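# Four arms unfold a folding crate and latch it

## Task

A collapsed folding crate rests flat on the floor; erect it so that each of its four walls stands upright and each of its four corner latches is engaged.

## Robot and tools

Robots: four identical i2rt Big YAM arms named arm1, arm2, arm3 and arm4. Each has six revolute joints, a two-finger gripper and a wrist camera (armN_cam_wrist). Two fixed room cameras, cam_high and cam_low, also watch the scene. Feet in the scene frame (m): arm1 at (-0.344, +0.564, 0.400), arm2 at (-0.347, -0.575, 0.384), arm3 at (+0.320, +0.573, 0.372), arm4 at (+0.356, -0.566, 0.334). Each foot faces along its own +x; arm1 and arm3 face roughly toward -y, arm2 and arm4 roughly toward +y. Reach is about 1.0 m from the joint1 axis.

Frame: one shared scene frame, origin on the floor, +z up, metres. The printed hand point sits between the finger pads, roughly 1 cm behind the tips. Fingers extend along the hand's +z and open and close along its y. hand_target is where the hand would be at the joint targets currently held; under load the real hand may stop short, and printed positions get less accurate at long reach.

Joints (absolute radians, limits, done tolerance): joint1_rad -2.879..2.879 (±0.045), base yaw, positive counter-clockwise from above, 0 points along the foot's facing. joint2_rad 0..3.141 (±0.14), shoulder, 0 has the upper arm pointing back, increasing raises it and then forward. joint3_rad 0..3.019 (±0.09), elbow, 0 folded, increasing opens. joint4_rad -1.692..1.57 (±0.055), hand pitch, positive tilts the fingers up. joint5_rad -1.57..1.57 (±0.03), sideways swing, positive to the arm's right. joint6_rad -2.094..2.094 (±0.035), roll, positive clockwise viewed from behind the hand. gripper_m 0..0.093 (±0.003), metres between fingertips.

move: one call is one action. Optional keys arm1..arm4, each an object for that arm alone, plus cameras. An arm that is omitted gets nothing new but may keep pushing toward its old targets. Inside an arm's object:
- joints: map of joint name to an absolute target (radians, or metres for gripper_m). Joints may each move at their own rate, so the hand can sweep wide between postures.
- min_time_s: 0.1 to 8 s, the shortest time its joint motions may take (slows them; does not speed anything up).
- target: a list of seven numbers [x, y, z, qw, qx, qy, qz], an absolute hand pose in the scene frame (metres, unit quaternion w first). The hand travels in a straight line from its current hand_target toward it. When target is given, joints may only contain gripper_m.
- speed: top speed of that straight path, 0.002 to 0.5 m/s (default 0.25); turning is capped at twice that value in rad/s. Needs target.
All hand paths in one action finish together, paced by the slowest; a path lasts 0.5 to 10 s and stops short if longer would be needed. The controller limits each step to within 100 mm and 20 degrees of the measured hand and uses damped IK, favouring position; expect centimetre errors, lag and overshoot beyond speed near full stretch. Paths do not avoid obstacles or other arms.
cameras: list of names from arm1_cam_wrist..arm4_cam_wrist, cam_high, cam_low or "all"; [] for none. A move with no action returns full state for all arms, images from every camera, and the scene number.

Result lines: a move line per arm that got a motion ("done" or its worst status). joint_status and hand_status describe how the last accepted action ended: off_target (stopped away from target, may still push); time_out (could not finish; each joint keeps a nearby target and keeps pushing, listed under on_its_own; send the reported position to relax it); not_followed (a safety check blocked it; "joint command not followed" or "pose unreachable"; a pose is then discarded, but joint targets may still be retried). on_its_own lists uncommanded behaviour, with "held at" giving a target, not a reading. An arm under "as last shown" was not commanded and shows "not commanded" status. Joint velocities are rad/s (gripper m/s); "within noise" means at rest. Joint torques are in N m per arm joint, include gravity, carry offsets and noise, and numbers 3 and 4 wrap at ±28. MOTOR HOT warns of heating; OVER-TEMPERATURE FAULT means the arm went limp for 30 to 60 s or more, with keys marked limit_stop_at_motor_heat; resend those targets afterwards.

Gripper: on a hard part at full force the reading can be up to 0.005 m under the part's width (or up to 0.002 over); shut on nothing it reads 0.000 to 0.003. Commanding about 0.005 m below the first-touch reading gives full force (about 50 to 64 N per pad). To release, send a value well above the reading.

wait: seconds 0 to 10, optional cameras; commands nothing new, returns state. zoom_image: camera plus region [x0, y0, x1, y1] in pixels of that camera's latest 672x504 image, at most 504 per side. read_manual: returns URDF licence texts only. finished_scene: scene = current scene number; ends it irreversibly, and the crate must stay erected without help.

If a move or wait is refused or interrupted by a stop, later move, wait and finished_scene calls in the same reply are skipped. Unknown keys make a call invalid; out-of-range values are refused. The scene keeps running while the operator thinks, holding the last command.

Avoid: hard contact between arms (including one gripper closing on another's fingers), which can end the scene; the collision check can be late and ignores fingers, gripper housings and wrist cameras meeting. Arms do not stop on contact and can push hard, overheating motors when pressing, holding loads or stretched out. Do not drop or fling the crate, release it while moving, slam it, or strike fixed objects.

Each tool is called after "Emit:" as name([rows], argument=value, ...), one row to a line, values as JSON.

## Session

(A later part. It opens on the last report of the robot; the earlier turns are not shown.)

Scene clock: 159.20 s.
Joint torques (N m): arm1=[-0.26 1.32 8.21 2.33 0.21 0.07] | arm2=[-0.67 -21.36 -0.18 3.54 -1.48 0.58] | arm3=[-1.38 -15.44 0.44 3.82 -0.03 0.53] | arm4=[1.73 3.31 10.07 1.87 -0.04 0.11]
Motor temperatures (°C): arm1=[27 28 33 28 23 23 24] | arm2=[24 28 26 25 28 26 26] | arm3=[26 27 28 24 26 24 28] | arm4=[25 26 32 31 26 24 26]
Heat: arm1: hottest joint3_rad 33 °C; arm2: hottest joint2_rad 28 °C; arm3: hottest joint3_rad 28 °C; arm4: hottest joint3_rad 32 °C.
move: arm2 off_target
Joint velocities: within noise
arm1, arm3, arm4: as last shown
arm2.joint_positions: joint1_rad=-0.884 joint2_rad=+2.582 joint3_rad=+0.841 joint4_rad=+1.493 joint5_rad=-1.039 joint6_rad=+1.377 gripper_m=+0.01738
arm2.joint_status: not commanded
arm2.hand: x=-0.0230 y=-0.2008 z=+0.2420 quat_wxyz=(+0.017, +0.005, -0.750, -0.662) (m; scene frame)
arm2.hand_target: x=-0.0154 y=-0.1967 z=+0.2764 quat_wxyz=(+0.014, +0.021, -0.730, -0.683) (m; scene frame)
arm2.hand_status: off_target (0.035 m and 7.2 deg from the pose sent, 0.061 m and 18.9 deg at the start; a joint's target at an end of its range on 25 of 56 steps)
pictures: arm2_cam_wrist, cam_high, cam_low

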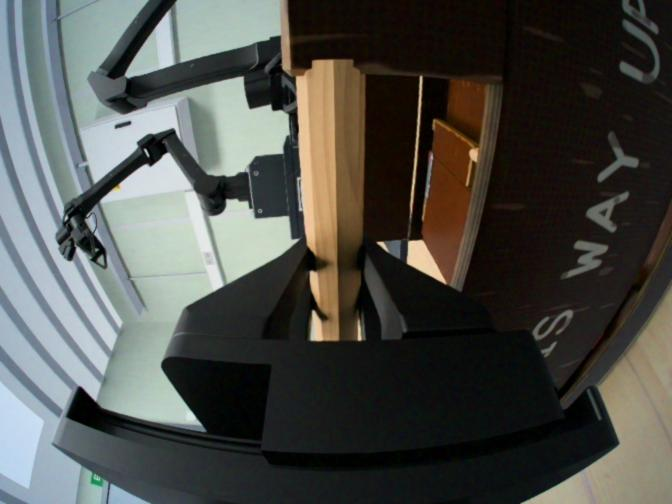

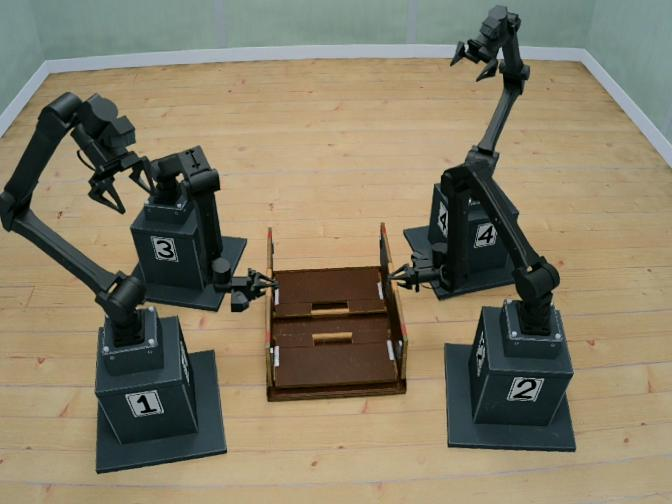

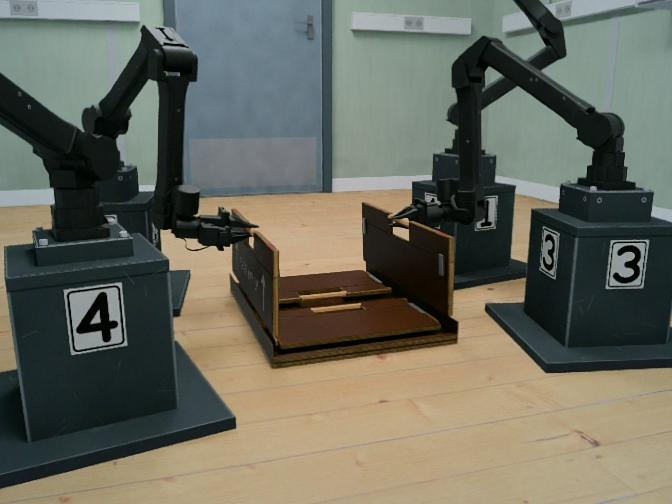

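Emit:
move(arm1={"target": [-0.087, -0.013, 0.30, 0, 0.6993, 0.7149, 0], "speed": 0.3, "joints": {"gripper_m": 0.044}}, cameras=["arm1_cam_wrist", "cam_high"])

Scene clock: 178.67 s.
Joint torques (N m): arm1=[-0.03 -23.36 9.78 0.24 0.07 -0.03] | arm2=[-0.67 -21.42 -0.21 3.52 -1.48 0.58] | arm3=[-0.85 -15.27 0.23 3.84 -0.01 0.54] | arm4=[1.79 3.31 10.07 1.85 -0.04 0.11]
Motor temperatures (°C): arm1=[27 28 33 28 23 23 24] | arm2=[24 28 25 25 29 26 26] | arm3=[26 27 28 24 26 24 29] | arm4=[25 26 32 31 26 24 26]
Heat: arm1: hottest joint3_rad 33 °C; arm2: hottest joint5_rad 29 °C; arm3: hottest gripper 29 °C; arm4: hottest joint3_rad 32 °C.
move: arm1 off_target
Joint velocities: within noise
arm1.joint_positions: joint1_rad=+0.229 joint2_rad=+2.281 joint3_rad=+1.614 joint4_rad=-0.942 joint5_rad=-0.006 joint6_rad=+0.411 gripper_m=+0.04406
arm1.joint_status: all done
arm1.hand: x=-0.0987 y=+0.0048 z=+0.2907 quat_wxyz=(+0.017, -0.706, -0.708, -0.006) (m; scene frame)
arm1.hand_target: x=-0.0868 y=-0.0082 z=+0.2968 quat_wxyz=(+0.005, -0.698, -0.716, -0.002) (m; scene frame)
arm1.hand_status: off_target (0.023 m and 2.3 deg from the pose sent, 0.818 m and 54.0 deg at the start)
arm2.joint_positions: joint1_rad=-0.884 joint2_rad=+2.582 joint3_rad=+0.841 joint4_rad=+1.493 joint5_rad=-1.041 joint6_rad=+1.377 gripper_m=+0.01737
arm2.joint_status: not commanded
arm2.hand: x=-0.0233 y=-0.2008 z=+0.2420 quat_wxyz=(+0.018, +0.005, -0.749, -0.662) (m; scene frame)
arm2.hand_target: x=-0.0156 y=-0.1968 z=+0.2765 quat_wxyz=(+0.015, +0.022, -0.730, -0.683) (m; scene frame)
arm2.hand_status: not commanded
arm3, arm4: as last shown
pictures: arm1_cam_wrist, cam_high

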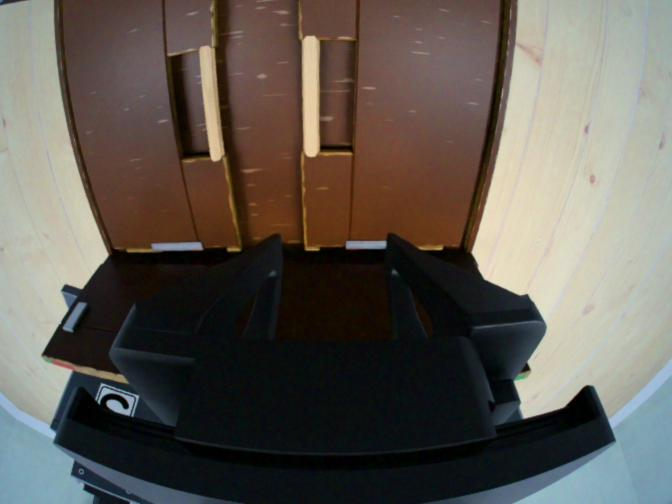

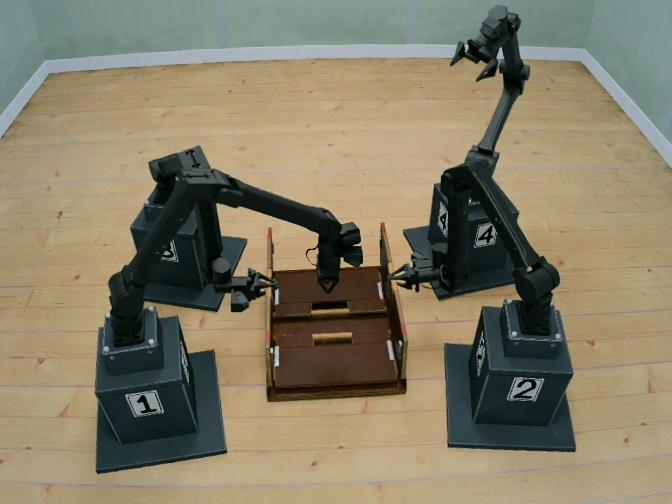

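Emit:
move(arm1={"target": [-0.067, -0.012, 0.13, 0, 0.6993, 0.7149, 0], "speed": 0.2, "joints": {"gripper_m": 0.044}}, cameras=["arm1_cam_wrist", "cam_low"])

Scene clock: 183.57 s.
Joint torques (N m): arm1=[0.56 -25.52 8.21 0.95 0.11 0.23] | arm2=[-0.67 -21.42 -0.21 3.51 -1.49 0.58] | arm3=[-1.08 -15.33 0.27 3.7 -0.01 0.54] | arm4=[1.73 3.31 10.07 1.85 -0.04 0.11]
Motor temperatures (°C): arm1=[27 28 33 28 23 23 24] | arm2=[24 28 25 25 29 26 26] | arm3=[26 27 28 24 26 24 29] | arm4=[25 26 32 30 26 24 26]
Heat: arm1: hottest joint3_rad 33 °C; arm2: hottest joint5_rad 29 °C; arm3: hottest gripper 29 °C; arm4: hottest joint3_rad 32 °C.
move: arm1 off_target
Joint velocities: within noise
arm1.joint_positions: joint1_rad=+0.257 joint2_rad=+2.602 joint3_rad=+1.732 joint4_rad=-0.739 joint5_rad=-0.006 joint6_rad=+0.408 gripper_m=+0.04406
arm1.joint_status: all done
arm1.hand: x=-0.0811 y=+0.0040 z=+0.1287 quat_wxyz=(+0.017, -0.695, -0.719, -0.005) (m; scene frame)
arm1.hand_target: x=-0.0677 y=-0.0096 z=+0.1306 quat_wxyz=(+0.001, -0.697, -0.717, +0.000) (m; scene frame)
arm1.hand_status: off_target (0.021 m and 2.2 deg from the pose sent, 0.165 m and 2.3 deg at the start)
arm2, arm3, arm4: as last shown
pictures: arm1_cam_wrist, cam_low

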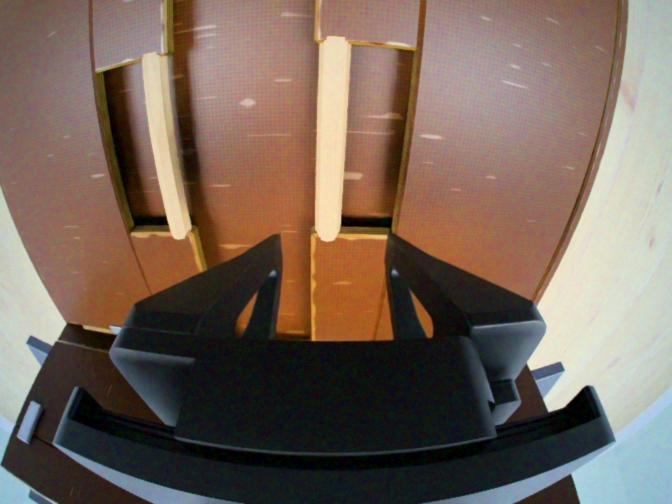

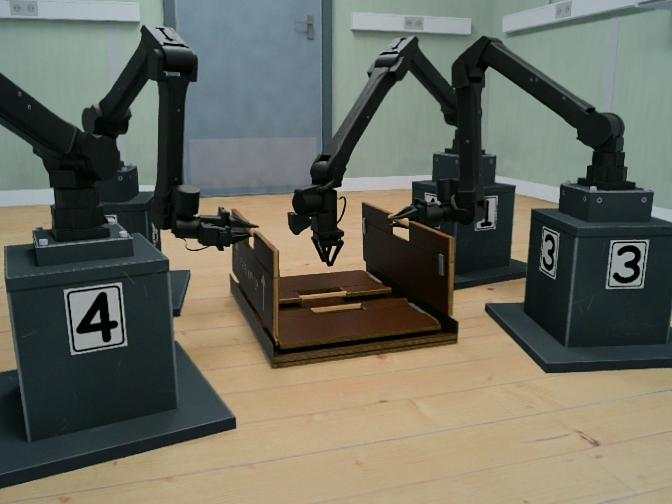

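Emit:
move(arm1={"target": [-0.067, -0.015, 0.052, 0, 0.6993, 0.7149, 0], "speed": 0.08}, cameras=["arm1_cam_wrist", "cam_low"])

Emit:
zoom_image(camera="cam_low", region=[285, 220, 405, 320])

Scene clock: 188.13 s.
Joint torques (N m): arm1=[0.5 -25.35 7.71 0.95 0.1 0.23] | arm2=[-0.73 -21.42 -0.21 3.54 -1.48 0.58] | arm3=[-1.26 -15.33 0.42 3.84 -0.02 0.54] | arm4=[1.73 3.31 10.07 1.85 -0.03 0.11]
Motor temperatures (°C): arm1=[27 29 33 28 23 23 24] | arm2=[24 28 25 25 29 26 26] | arm3=[26 27 27 24 26 24 29] | arm4=[25 26 32 30 26 24 26]
Heat: arm1: hottest joint3_rad 33 °C; arm2: hottest joint5_rad 29 °C; arm3: hottest gripper 29 °C; arm4: hottest joint3_rad 32 °C.
move: arm1 off_target
Joint velocities: within noise
arm1.joint_positions: joint1_rad=+0.257 joint2_rad=+2.775 joint3_rad=+1.862 joint4_rad=-0.687 joint5_rad=-0.007 joint6_rad=+0.413 gripper_m=+0.04406
arm1.joint_status: not commanded
arm1.hand: x=-0.0780 y=-0.0032 z=+0.0542 quat_wxyz=(+0.013, -0.697, -0.717, -0.004) (m; scene frame)
arm1.hand_target: x=-0.0670 y=-0.0142 z=+0.0525 quat_wxyz=(-0.001, -0.699, -0.715, +0.000) (m; scene frame)
arm1.hand_status: off_target (0.016 m and 1.6 deg from the pose sent, 0.080 m and 2.2 deg at the start)
arm2, arm3, arm4: as last shown
pictures: arm1_cam_wrist, cam_low

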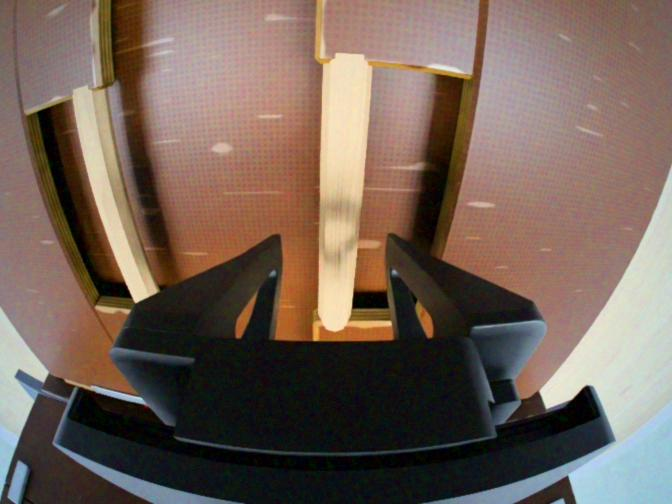

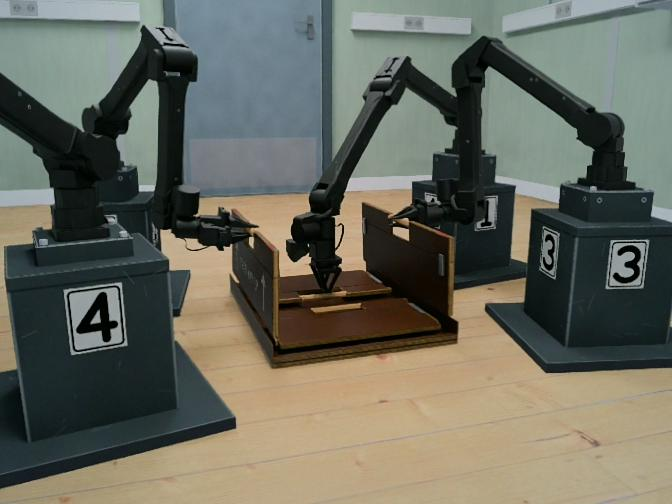

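Scaled by 4.200 from the camera's 672x504 image, which has a finer 960x720 frame.

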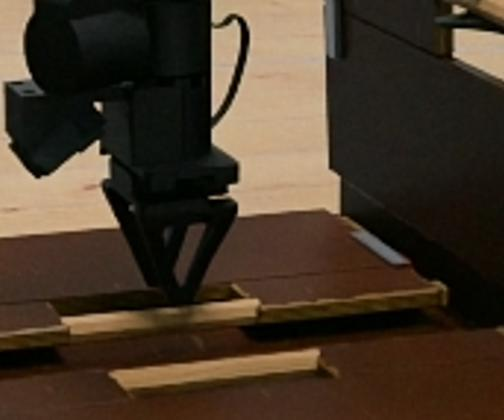

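Emit:
move(arm1={"target": [-0.066, -0.017, 0.034, 0, 0.6993, 0.7149, 0], "speed": 0.06}, cameras=["arm1_cam_wrist", "cam_low"])

Emit:
zoom_image(camera="cam_low", region=[285, 220, 405, 320])

Scene clock: 191.40 s.
Joint torques (N m): arm1=[1.03 -25.58 7.8 0.77 0.18 0.16] | arm2=[-0.73 -21.36 -0.2 3.54 -1.48 0.58] | arm3=[-1.03 -15.33 0.18 3.79 -0.01 0.53] | arm4=[1.73 3.31 10.07 1.85 -0.04 0.11]
Motor temperatures (°C): arm1=[27 29 33 28 23 23 24] | arm2=[24 28 25 25 29 26 26] | arm3=[26 27 27 24 26 24 29] | arm4=[25 26 32 30 26 24 26]
Heat: arm1: hottest joint3_rad 33 °C; arm2: hottest joint5_rad 29 °C; arm3: hottest gripper 29 °C; arm4: hottest joint3_rad 32 °C.
move: arm1 off_target
Joint velocities: within noise
arm1.joint_positions: joint1_rad=+0.257 joint2_rad=+2.824 joint3_rad=+1.910 joint4_rad=-0.687 joint5_rad=-0.007 joint6_rad=+0.413 gripper_m=+0.04406
arm1.joint_status: not commanded
arm1.hand: x=-0.0772 y=-0.0053 z=+0.0353 quat_wxyz=(+0.013, -0.697, -0.717, -0.005) (m; scene frame)
arm1.hand_target: x=-0.0663 y=-0.0162 z=+0.0339 quat_wxyz=(+0.000, -0.699, -0.715, +0.000) (m; scene frame)
arm1.hand_status: off_target (0.016 m and 1.7 deg from the pose sent, 0.027 m and 1.6 deg at the start)
arm2, arm4: as last shown
arm3.joint_positions: joint1_rad=-0.798 joint2_rad=+2.555 joint3_rad=+0.926 joint4_rad=+1.520 joint5_rad=-1.038 joint6_rad=+1.451 gripper_m=+0.01560
arm3.joint_status: not commanded
arm3.hand: x=-0.0364 y=+0.1746 z=+0.2550 quat_wxyz=(-0.687, -0.726, -0.019, -0.001) (m; scene frame)
arm3.hand_target: x=-0.0382 y=+0.1768 z=+0.2592 quat_wxyz=(-0.694, -0.720, -0.007, -0.008) (m; scene frame)
arm3.hand_status: not commanded
pictures: arm1_cam_wrist, cam_low

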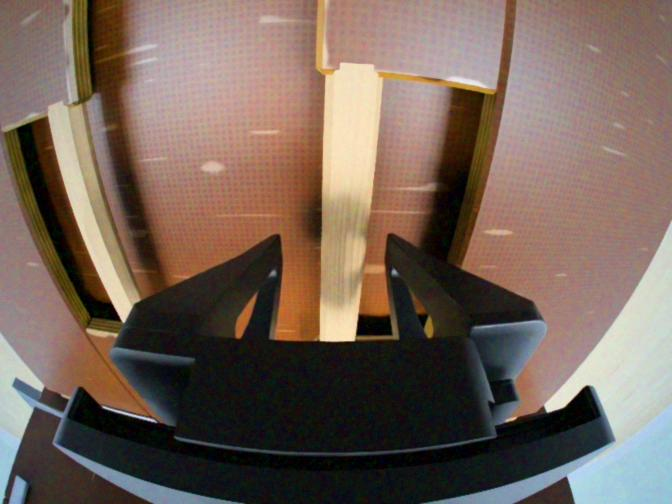

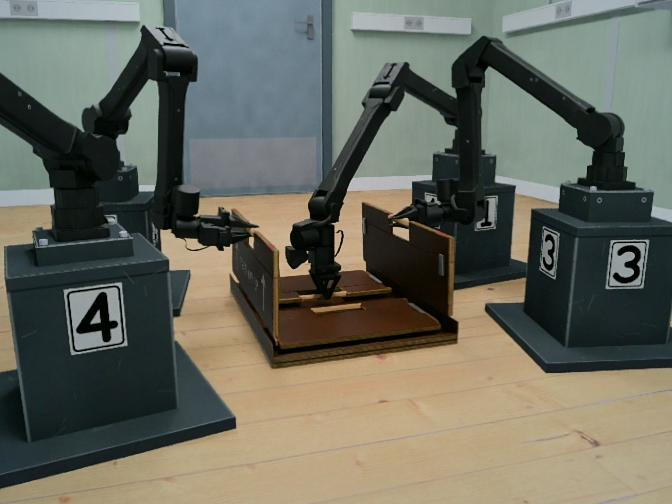

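Scaled by 4.200 from the camera's 672x504 image, which has a finer 960x720 frame.

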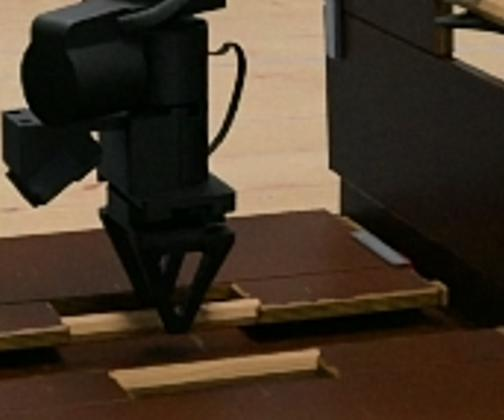

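Emit:
move(arm1={"target": [-0.070, -0.017, 0.026, 0, 0.6993, 0.7149, 0], "speed": 0.05})

Emit:
move(arm1={"joints": {"gripper_m": 0.014}}, cameras=["arm1_cam_wrist", "cam_low"])

Emit:
zoom_image(camera="cam_low", region=[285, 220, 405, 320])

Scene clock: 193.73 s.
Joint torques (N m): arm1=[-0.44 -24.94 7.8 0.99 0.17 0.13] | arm2=[-0.73 -21.36 -0.2 3.54 -1.48 0.58] | arm3=[-1.38 -15.44 0.36 3.95 -0.03 0.52] | arm4=[1.73 3.31 10.09 1.85 -0.04 0.11]
Motor temperatures (°C): arm1=[27 29 33 27 23 23 24] | arm2=[24 28 25 25 29 26 26] | arm3=[26 27 27 24 26 24 29] | arm4=[25 26 32 30 26 24 26]
Heat: arm1: hottest joint3_rad 33 °C; arm2: hottest joint5_rad 29 °C; arm3: hottest gripper 29 °C; arm4: hottest joint3_rad 32 °C.
move: arm1 off_target
Joint velocities: within noise
arm1.joint_positions: joint1_rad=+0.257 joint2_rad=+2.837 joint3_rad=+1.916 joint4_rad=-0.683 joint5_rad=-0.007 joint6_rad=+0.413 gripper_m=+0.04406
arm1.joint_status: not commanded
arm1.hand: x=-0.0779 y=-0.0039 z=+0.0292 quat_wxyz=(+0.014, -0.697, -0.717, -0.005) (m; scene frame)
arm1.hand_target: x=-0.0701 y=-0.0166 z=+0.0268 quat_wxyz=(+0.000, -0.699, -0.715, +0.000) (m; scene frame)
arm1.hand_status: off_target (0.016 m and 1.7 deg from the pose sent, 0.017 m and 1.7 deg at the start)
arm2, arm3, arm4: as last shown
pictures: none

Scene clock: 194.50 s.
Joint torques (N m): arm1=[-0.09 -25.41 7.92 0.95 0.06 0.11] | arm2=[-0.73 -21.42 -0.2 3.55 -1.48 0.58] | arm3=[-1.14 -15.15 0.4 3.59 -0.05 0.54] | arm4=[1.73 3.31 10.07 1.85 -0.04 0.11]
Motor temperatures (°C): arm1=[27 30 33 27 23 23 25] | arm2=[24 28 25 25 29 26 26] | arm3=[26 27 27 24 26 24 29] | arm4=[25 26 32 30 26 24 26]
Heat: arm1: hottest joint3_rad 33 °C; arm2: hottest joint5_rad 29 °C; arm3: hottest gripper 29 °C; arm4: hottest joint3_rad 32 °C.
move: arm1 off_target
Joint velocities: within noise
arm1.joint_positions: joint1_rad=+0.254 joint2_rad=+2.837 joint3_rad=+1.916 joint4_rad=-0.684 joint5_rad=+0.004 joint6_rad=+0.430 gripper_m=+0.01737
arm1.joint_status: gripper_m off_target (ended at +0.01739, target +0.01400)
arm1.hand: x=-0.0815 y=-0.0052 z=+0.0292 quat_wxyz=(+0.017, -0.704, -0.710, +0.000) (m; scene frame)
arm1.hand_target: x=-0.0733 y=-0.0178 z=+0.0268 quat_wxyz=(+0.002, -0.703, -0.711, +0.004) (m; scene frame)
arm1.hand_status: not commanded
arm2, arm3: as last shown
arm4.joint_positions: joint1_rad=+0.790 joint2_rad=+0.548 joint3_rad=+1.366 joint4_rad=-1.267 joint5_rad=+0.241 joint6_rad=-0.097 gripper_m=+0.09396
arm4.joint_status: not commanded
arm4.hand: x=+0.1989 y=-0.4149 z=+0.8936 quat_wxyz=(-0.270, +0.802, -0.260, -0.465) (m; scene frame)
arm4.hand_target: x=+0.2019 y=-0.4169 z=+0.9028 quat_wxyz=(-0.272, +0.796, -0.260, -0.474) (m; scene frame)
arm4.hand_status: not commanded
pictures: arm1_cam_wrist, cam_low

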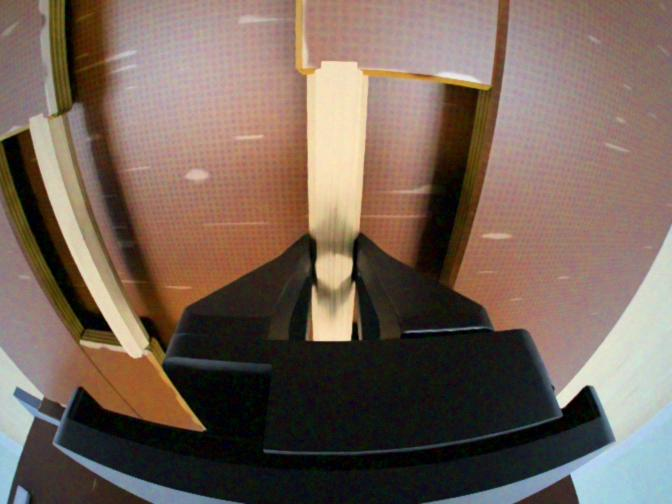

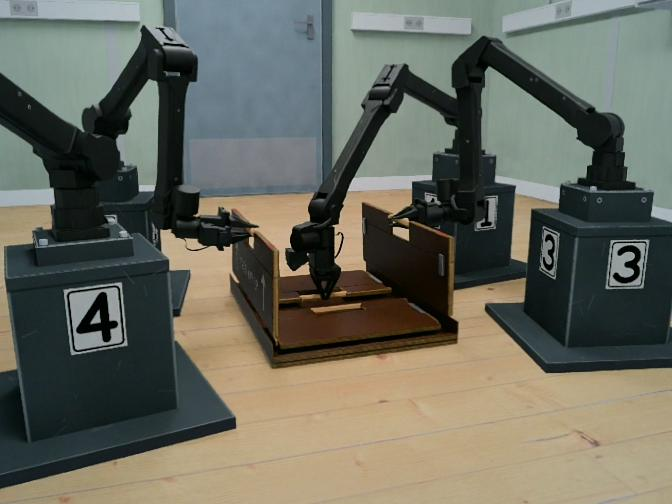

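Scaled by 4.200 from the camera's 672x504 image, which has a finer 960x720 frame.

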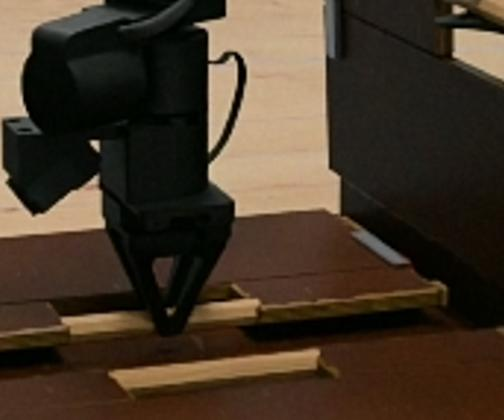

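Emit:
move(arm1={"joints": {"gripper_m": 0.0115}})

Emit:
move(arm1={"target": [-0.0776, -0.018, 0.094, 0.0923, 0.6933, 0.7088, 0.0923], "speed": 0.1}, cameras=["arm1_cam_wrist", "cam_low", "cam_high"])

Scene clock: 201.07 s.
Joint torques (N m): arm1=[0.44 -24.76 7.9 0.9 0.05 0.09] | arm2=[-0.73 -21.3 -0.21 3.55 -1.48 0.58] | arm3=[-1.08 -15.03 0.2 3.78 -0.02 0.52] | arm4=[1.73 3.25 10.07 1.85 -0.04 0.11]
Motor temperatures (°C): arm1=[27 31 33 27 23 23 25] | arm2=[24 28 25 25 29 26 26] | arm3=[26 27 27 24 26 24 29] | arm4=[25 26 32 30 26 24 26]
Heat: arm1: hottest joint3_rad 33 °C; arm2: hottest joint5_rad 29 °C; arm3: hottest gripper 29 °C; arm4: hottest joint3_rad 32 °C.
move: arm1 off_target
Joint velocities: within noise
arm1.joint_positions: joint1_rad=+0.254 joint2_rad=+2.837 joint3_rad=+1.916 joint4_rad=-0.684 joint5_rad=+0.004 joint6_rad=+0.430 gripper_m=+0.01735
arm1.joint_status: gripper_m off_target (ended at +0.01735, target +0.01150)
arm1.hand: x=-0.0815 y=-0.0052 z=+0.0292 quat_wxyz=(+0.017, -0.704, -0.710, +0.000) (m; scene frame)
arm1.hand_target: x=-0.0733 y=-0.0178 z=+0.0268 quat_wxyz=(+0.002, -0.703, -0.711, +0.004) (m; scene frame)
arm1.hand_status: not commanded
arm2, arm3, arm4: as last shown
pictures: none

Scene clock: 203.00 s.
Joint torques (N m): arm1=[-0.85 -28.22 4.67 1.33 -0.9 -0.12] | arm2=[-0.67 -21.36 -0.2 3.52 -1.48 0.58] | arm3=[-0.97 -14.97 0.24 3.78 -0.03 0.56] | arm4=[1.73 3.31 10.07 1.85 -0.04 0.11]
Motor temperatures (°C): arm1=[27 31 33 27 23 23 25] | arm2=[24 28 25 25 29 26 26] | arm3=[26 27 27 24 26 24 29] | arm4=[25 26 32 30 26 24 26]
Heat: arm1: hottest joint3_rad 33 °C; arm2: hottest joint5_rad 29 °C; arm3: hottest gripper 29 °C; arm4: hottest joint3_rad 32 °C.
move: arm1 off_target
Joint velocities: within noise
arm1.joint_positions: joint1_rad=+0.182 joint2_rad=+2.702 joint3_rad=+1.740 joint4_rad=-0.563 joint5_rad=-0.231 joint6_rad=+0.371 gripper_m=+0.01730
arm1.joint_status: not commanded
arm1.hand: x=-0.0862 y=-0.0050 z=+0.0756 quat_wxyz=(-0.067, -0.702, -0.703, -0.092) (m; scene frame)
arm1.hand_target: x=-0.0816 y=-0.0201 z=+0.0933 quat_wxyz=(-0.092, -0.696, -0.706, -0.092) (m; scene frame)
arm1.hand_status: off_target (0.024 m and 3.1 deg from the pose sent, 0.066 m and 16.4 deg at the start)
arm2, arm3, arm4: as last shown
pictures: arm1_cam_wrist, cam_high, cam_low

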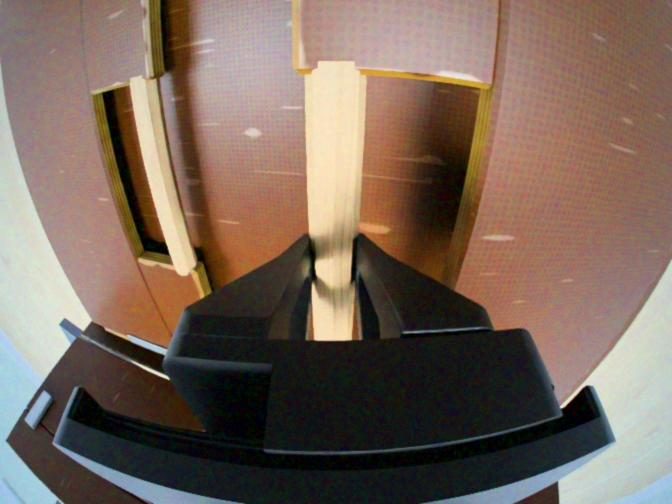

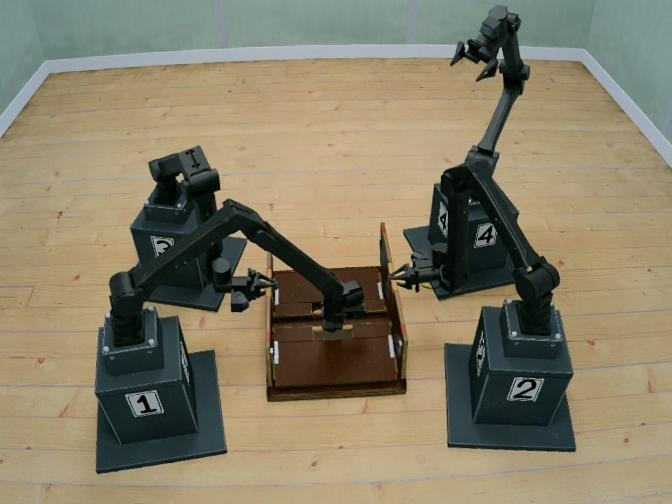

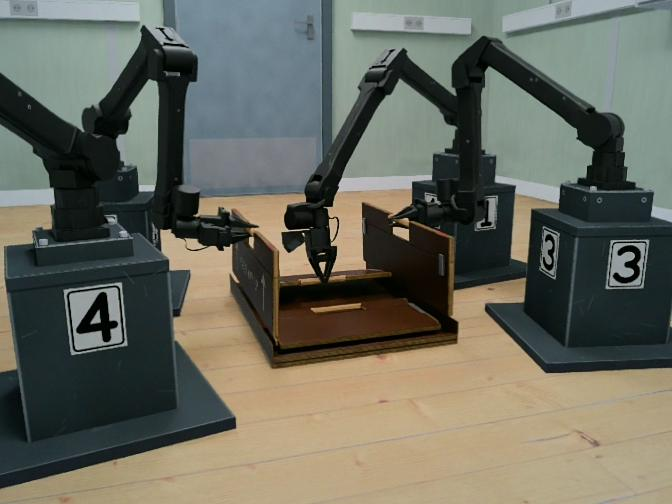

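Emit:
move(arm1={"target": [-0.0976, -0.0185, 0.1556, 0.181, 0.6755, 0.6905, 0.185], "speed": 0.12})

Emit:
move(arm1={"target": [-0.128, -0.0195, 0.204, 0.2676, 0.6461, 0.6605, 0.2736], "speed": 0.12}, cameras=["arm1_cam_wrist", "cam_low", "cam_high"])

Scene clock: 206.83 s.
Joint torques (N m): arm1=[-0.85 -31.21 3.49 0.27 -1.78 -0.15] | arm2=[-0.21 -21.3 0.03 3.41 -1.39 0.58] | arm3=[-0.21 -15.03 0.28 3.22 0.19 0.47] | arm4=[1.67 3.31 10.07 1.85 -0.04 0.11]
Motor temperatures (°C): arm1=[27 31 33 27 23 23 25] | arm2=[24 28 25 25 29 26 26] | arm3=[26 27 27 24 26 24 29] | arm4=[25 26 32 30 26 24 26]
Heat: arm1: hottest joint3_rad 33 °C; arm2: hottest joint5_rad 29 °C; arm3: hottest gripper 29 °C; arm4: hottest joint3_rad 32 °C.
move: arm1 off_target
Joint velocities: within noise
arm1.joint_positions: joint1_rad=+0.100 joint2_rad=+2.617 joint3_rad=+1.617 joint4_rad=-0.462 joint5_rad=-0.474 joint6_rad=+0.307 gripper_m=+0.01725
arm1.joint_status: not commanded
arm1.hand: x=-0.0973 y=-0.0050 z=+0.1140 quat_wxyz=(-0.157, -0.685, -0.689, -0.178) (m; scene frame)
arm1.hand_target: x=-0.0922 y=-0.0194 z=+0.1533 quat_wxyz=(-0.184, -0.672, -0.694, -0.184) (m; scene frame)
arm1.hand_status: off_target (0.044 m and 3.1 deg from the pose sent, 0.082 m and 17.2 deg at the start)
arm2.joint_positions: joint1_rad=-0.890 joint2_rad=+2.582 joint3_rad=+0.837 joint4_rad=+1.496 joint5_rad=-1.042 joint6_rad=+1.377 gripper_m=+0.01737
arm2.joint_status: not commanded
arm2.hand: x=-0.0228 y=-0.2037 z=+0.2422 quat_wxyz=(+0.017, +0.003, -0.750, -0.662) (m; scene frame)
arm2.hand_target: x=-0.0154 y=-0.1972 z=+0.2764 quat_wxyz=(+0.014, +0.021, -0.730, -0.683) (m; scene frame)
arm2.hand_status: not commanded
arm3.joint_positions: joint1_rad=-0.807 joint2_rad=+2.558 joint3_rad=+0.924 joint4_rad=+1.533 joint5_rad=-1.052 joint6_rad=+1.457 gripper_m=+0.01560
arm3.joint_status: not commanded
arm3.hand: x=-0.0367 y=+0.1786 z=+0.2555 quat_wxyz=(-0.689, -0.724, -0.020, -0.003) (m; scene frame)
arm3.hand_target: x=-0.0368 y=+0.1769 z=+0.2594 quat_wxyz=(-0.694, -0.720, -0.009, -0.011) (m; scene frame)
arm3.hand_status: not commanded
arm4: as last shown
pictures: none

Scene clock: 208.50 s.
Joint torques (N m): arm1=[-1.2 -30.27 3.95 -0.44 -2.08 -0.11] | arm2=[-0.03 -21.3 0.03 3.36 -1.37 0.58] | arm3=[-0.03 -15.38 0.44 3.1 0.31 0.52] | arm4=[1.73 3.31 10.07 1.85 -0.04 0.11]
Motor temperatures (°C): arm1=[27 32 33 27 24 23 25] | arm2=[24 28 25 25 30 26 26] | arm3=[26 27 27 24 26 24 29] | arm4=[25 26 32 30 26 24 26]
Heat: arm1: hottest joint3_rad 33 °C; arm2: hottest joint5_rad 30 °C; arm3: hottest gripper 29 °C; arm4: hottest joint3_rad 32 °C.
move: arm1 off_target
Joint velocities: within noise
arm1.joint_positions: joint1_rad=-0.007 joint2_rad=+2.553 joint3_rad=+1.543 joint4_rad=-0.459 joint5_rad=-0.742 joint6_rad=+0.213 gripper_m=+0.01721
arm1.joint_status: not commanded
arm1.hand: x=-0.1245 y=-0.0053 z=+0.1617 quat_wxyz=(-0.241, -0.657, -0.661, -0.271) (m; scene frame)
arm1.hand_target: x=-0.1245 y=-0.0189 z=+0.2013 quat_wxyz=(-0.266, -0.645, -0.661, -0.276) (m; scene frame)
arm1.hand_status: off_target (0.045 m and 3.3 deg from the pose sent, 0.096 m and 17.7 deg at the start)
arm2.joint_positions: joint1_rad=-0.891 joint2_rad=+2.582 joint3_rad=+0.835 joint4_rad=+1.498 joint5_rad=-1.042 joint6_rad=+1.377 gripper_m=+0.01736
arm2.joint_status: not commanded
arm2.hand: x=-0.0227 y=-0.2045 z=+0.2423 quat_wxyz=(+0.016, +0.003, -0.750, -0.662) (m; scene frame)
arm2.hand_target: x=-0.0161 y=-0.1972 z=+0.2762 quat_wxyz=(+0.015, +0.021, -0.731, -0.682) (m; scene frame)
arm2.hand_status: not commanded
arm3.joint_positions: joint1_rad=-0.810 joint2_rad=+2.558 joint3_rad=+0.923 joint4_rad=+1.536 joint5_rad=-1.054 joint6_rad=+1.457 gripper_m=+0.01560
arm3.joint_status: not commanded
arm3.hand: x=-0.0371 y=+0.1799 z=+0.2558 quat_wxyz=(-0.690, -0.724, -0.020, -0.002) (m; scene frame)
arm3.hand_target: x=-0.0370 y=+0.1770 z=+0.2596 quat_wxyz=(-0.694, -0.719, -0.010, -0.011) (m; scene frame)
arm3.hand_status: not commanded
arm4: as last shown
pictures: arm1_cam_wrist, cam_high, cam_low

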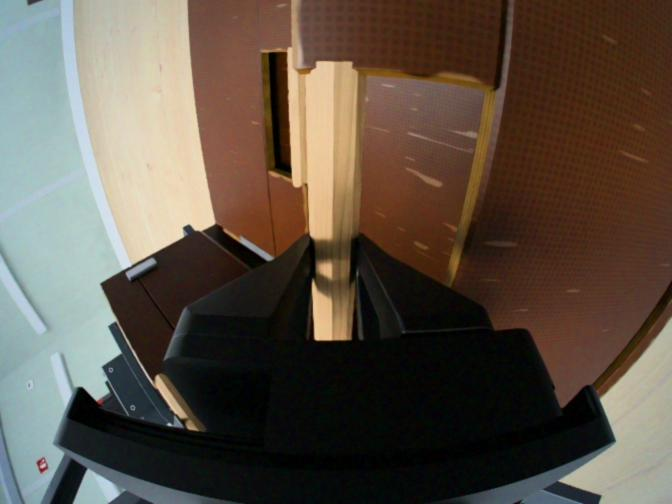

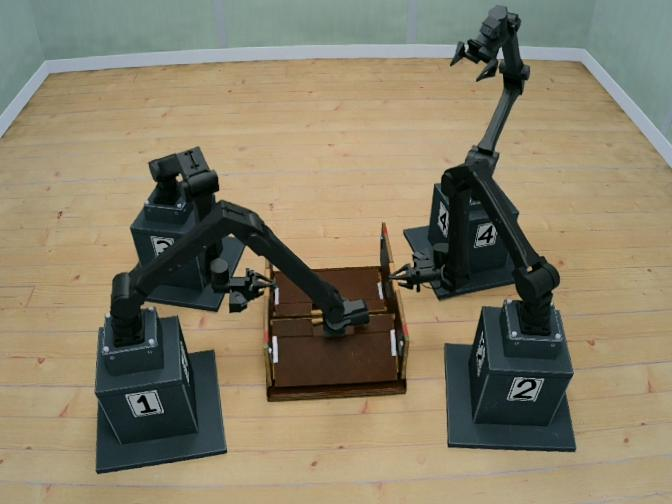

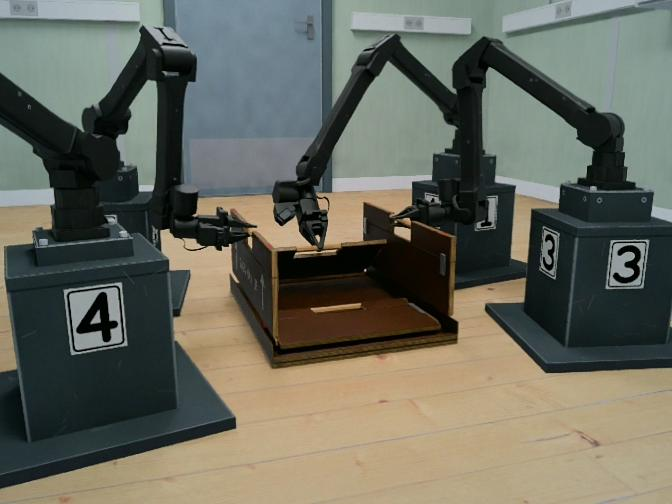

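Emit:
zoom_image(camera="cam_high", region=[250, 210, 420, 410])

Emit:
zoom_image(camera="cam_low", region=[210, 170, 480, 370])

Scaled by 2.520 from the camera's 672x504 image, which has a finer 960x720 frame.

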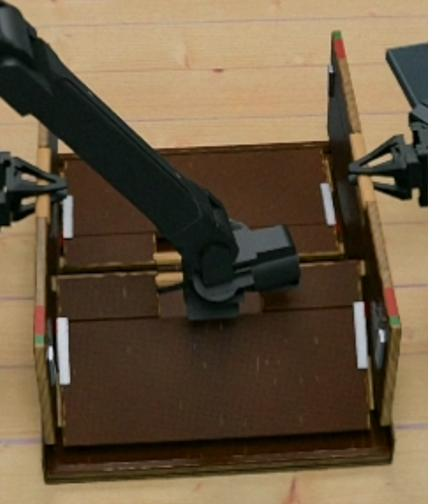

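Scaled by 1.867 from the camera's 672x504 image, which has a finer 960x720 frame.

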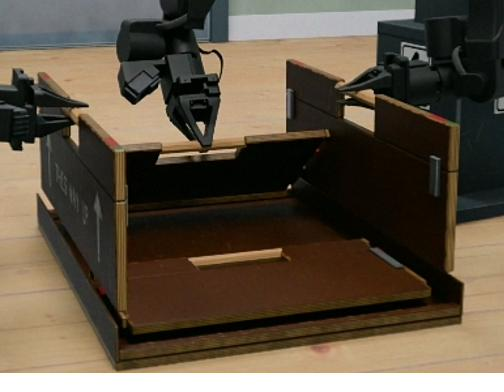

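Emit:
move(arm1={"target": [-0.166, -0.020, 0.238, 0.3497, 0.6057, 0.6191, 0.3575], "speed": 0.12}, cameras=["cam_low"])

Emit:
zoom_image(camera="cam_low", region=[210, 170, 480, 370])

Scene clock: 218.20 s.
Joint torques (N m): arm1=[-0.97 -28.86 4.96 -0.68 -2.32 -0.14] | arm2=[0.09 -21.36 0.02 3.34 -1.37 0.58] | arm3=[-0.73 -15.62 0.42 3.03 0.28 0.51] | arm4=[1.73 3.31 10.07 1.87 -0.04 0.11]
Motor temperatures (°C): arm1=[27 33 33 27 26 23 25] | arm2=[24 28 24 25 30 26 26] | arm3=[26 28 27 24 26 24 29] | arm4=[25 26 32 30 26 24 26]
Heat: arm1: hottest joint2_rad 33 °C; arm2: hottest joint5_rad 30 °C; arm3: hottest gripper 29 °C; arm4: hottest joint3_rad 32 °C.
move: arm1 off_target
Joint velocities: within noise
arm1.joint_positions: joint1_rad=-0.122 joint2_rad=+2.541 joint3_rad=+1.534 joint4_rad=-0.543 joint5_rad=-1.009 joint6_rad=+0.071 gripper_m=+0.01716
arm1.joint_status: not commanded
arm1.hand: x=-0.1625 y=-0.0068 z=+0.2014 quat_wxyz=(-0.325, -0.618, -0.622, -0.354) (m; scene frame)
arm1.hand_target: x=-0.1646 y=-0.0217 z=+0.2376 quat_wxyz=(-0.350, -0.605, -0.619, -0.357) (m; scene frame)
arm1.hand_status: off_target (0.039 m and 3.2 deg from the pose sent, 0.088 m and 17.7 deg at the start)
arm2.joint_positions: joint1_rad=-0.893 joint2_rad=+2.582 joint3_rad=+0.834 joint4_rad=+1.498 joint5_rad=-1.042 joint6_rad=+1.377 gripper_m=+0.01736
arm2.joint_status: not commanded
arm2.hand: x=-0.0227 y=-0.2054 z=+0.2421 quat_wxyz=(+0.016, +0.002, -0.750, -0.661) (m; scene frame)
arm2.hand_target: x=-0.0163 y=-0.1978 z=+0.2760 quat_wxyz=(+0.015, +0.020, -0.731, -0.682) (m; scene frame)
arm2.hand_status: not commanded
arm3.joint_positions: joint1_rad=-0.810 joint2_rad=+2.558 joint3_rad=+0.921 joint4_rad=+1.536 joint5_rad=-1.054 joint6_rad=+1.457 gripper_m=+0.01560
arm3.joint_status: not commanded
arm3.hand: x=-0.0366 y=+0.1803 z=+0.2556 quat_wxyz=(-0.689, -0.724, -0.020, -0.002) (m; scene frame)
arm3.hand_target: x=-0.0365 y=+0.1768 z=+0.2594 quat_wxyz=(-0.694, -0.720, -0.009, -0.012) (m; scene frame)
arm3.hand_status: not commanded
arm4: as last shown
pictures: cam_low

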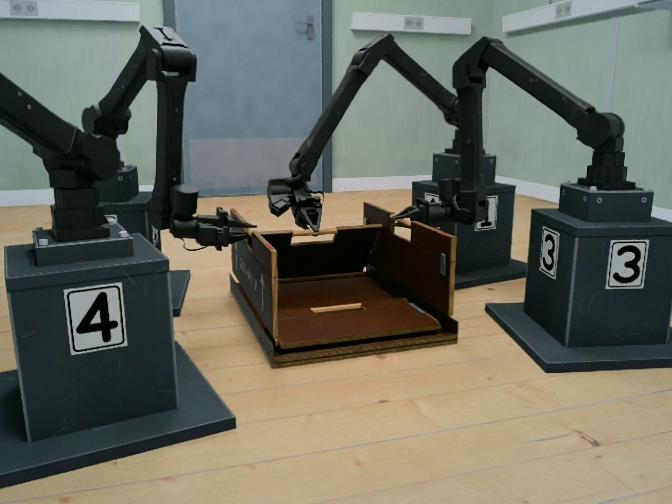

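Scaled by 1.867 from the camera's 672x504 image, which has a finer 960x720 frame.

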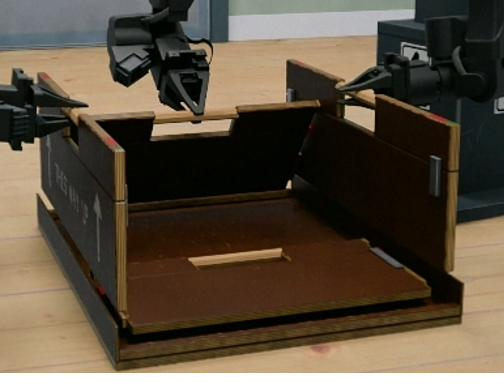

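Emit:
move(arm1={"target": [-0.215, -0.021, 0.258, 0.4258, 0.5548, 0.5672, 0.4352], "speed": 0.12}, cameras=["cam_low", "cam_high", "arm1_cam_wrist"])

Emit:
zoom_image(camera="cam_low", region=[210, 170, 480, 370])

Emit:
zoom_image(camera="cam_high", region=[250, 210, 420, 410])

Scene clock: 221.90 s.
Joint torques (N m): arm1=[-1.03 -27.22 5.7 -2.02 -2.42 -0.21] | arm2=[0.15 -21.3 0.02 3.34 -1.37 0.58] | arm3=[0.03 -15.85 0.44 3.22 0.3 0.53] | arm4=[1.73 3.31 10.07 1.85 -0.04 0.11]
Motor temperatures (°C): arm1=[27 33 32 27 27 23 25] | arm2=[24 28 24 25 30 26 26] | arm3=[26 28 27 24 26 24 29] | arm4=[25 26 32 30 26 24 26]
Heat: arm1: hottest joint2_rad 33 °C; arm2: hottest joint5_rad 30 °C; arm3: hottest gripper 29 °C; arm4: hottest joint3_rad 32 °C.
move: arm1 off_target
Joint velocities: within noise
arm1.joint_positions: joint1_rad=-0.242 joint2_rad=+2.613 joint3_rad=+1.654 joint4_rad=-0.919 joint5_rad=-1.254 joint6_rad=-0.291 gripper_m=+0.01714
arm1.joint_status: not commanded
arm1.hand: x=-0.2126 y=-0.0088 z=+0.2307 quat_wxyz=(-0.404, -0.566, -0.575, -0.431) (m; scene frame)
arm1.hand_target: x=-0.2163 y=-0.0218 z=+0.2570 quat_wxyz=(-0.426, -0.557, -0.566, -0.433) (m; scene frame)
arm1.hand_status: off_target (0.030 m and 3.0 deg from the pose sent, 0.079 m and 17.7 deg at the start)
arm2, arm3, arm4: as last shown
arm2.hand_target: x=-0.0165 y=-0.1977 z=+0.2759 quat_wxyz=(+0.015, +0.020, -0.731, -0.682) (m; scene frame)
arm3.hand_target: x=-0.0365 y=+0.1765 z=+0.2594 quat_wxyz=(-0.694, -0.720, -0.010, -0.012) (m; scene frame)
pictures: arm1_cam_wrist, cam_high, cam_low

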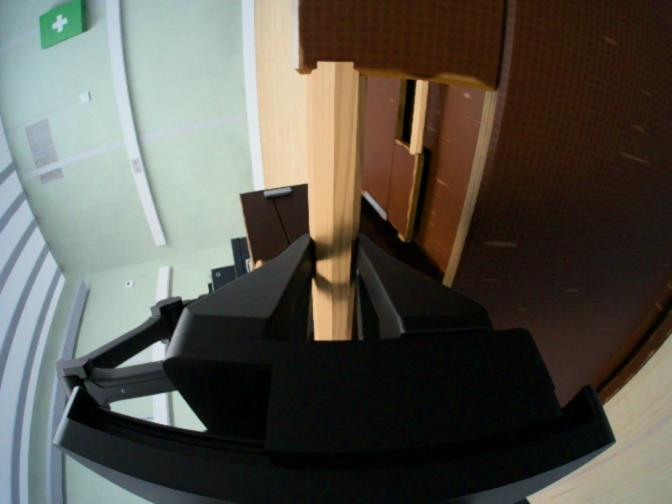

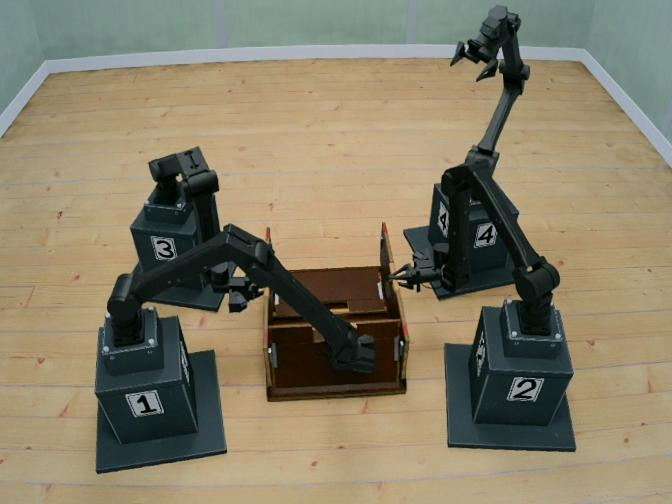

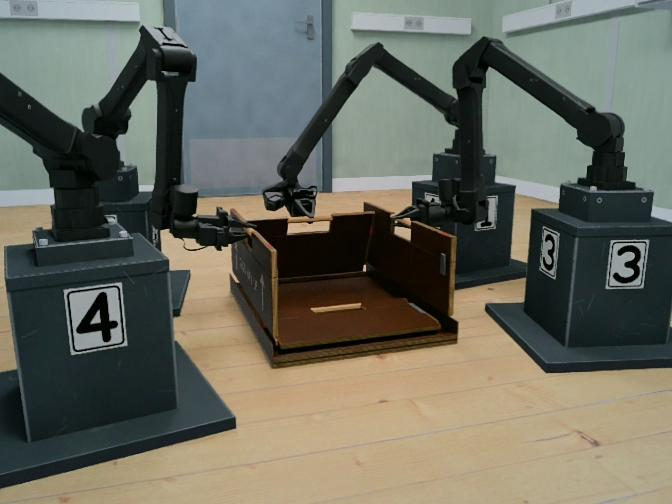

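Scaled by 1.867 from the camera's 672x504 image, which has a finer 960x720 frame.

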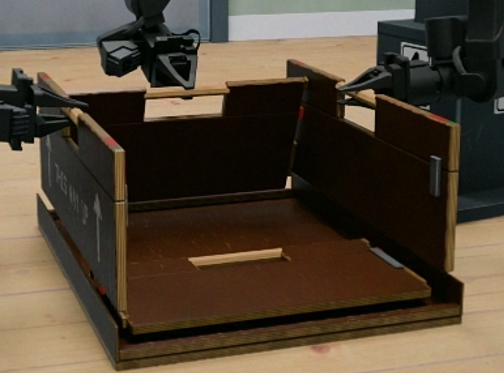

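Scaled by 2.520 from the camera's 672x504 image, which has a finer 960x720 frame.

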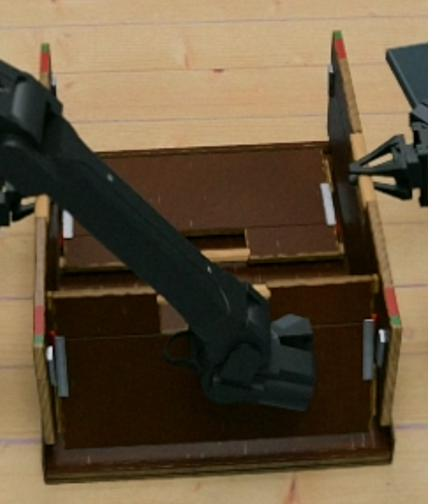

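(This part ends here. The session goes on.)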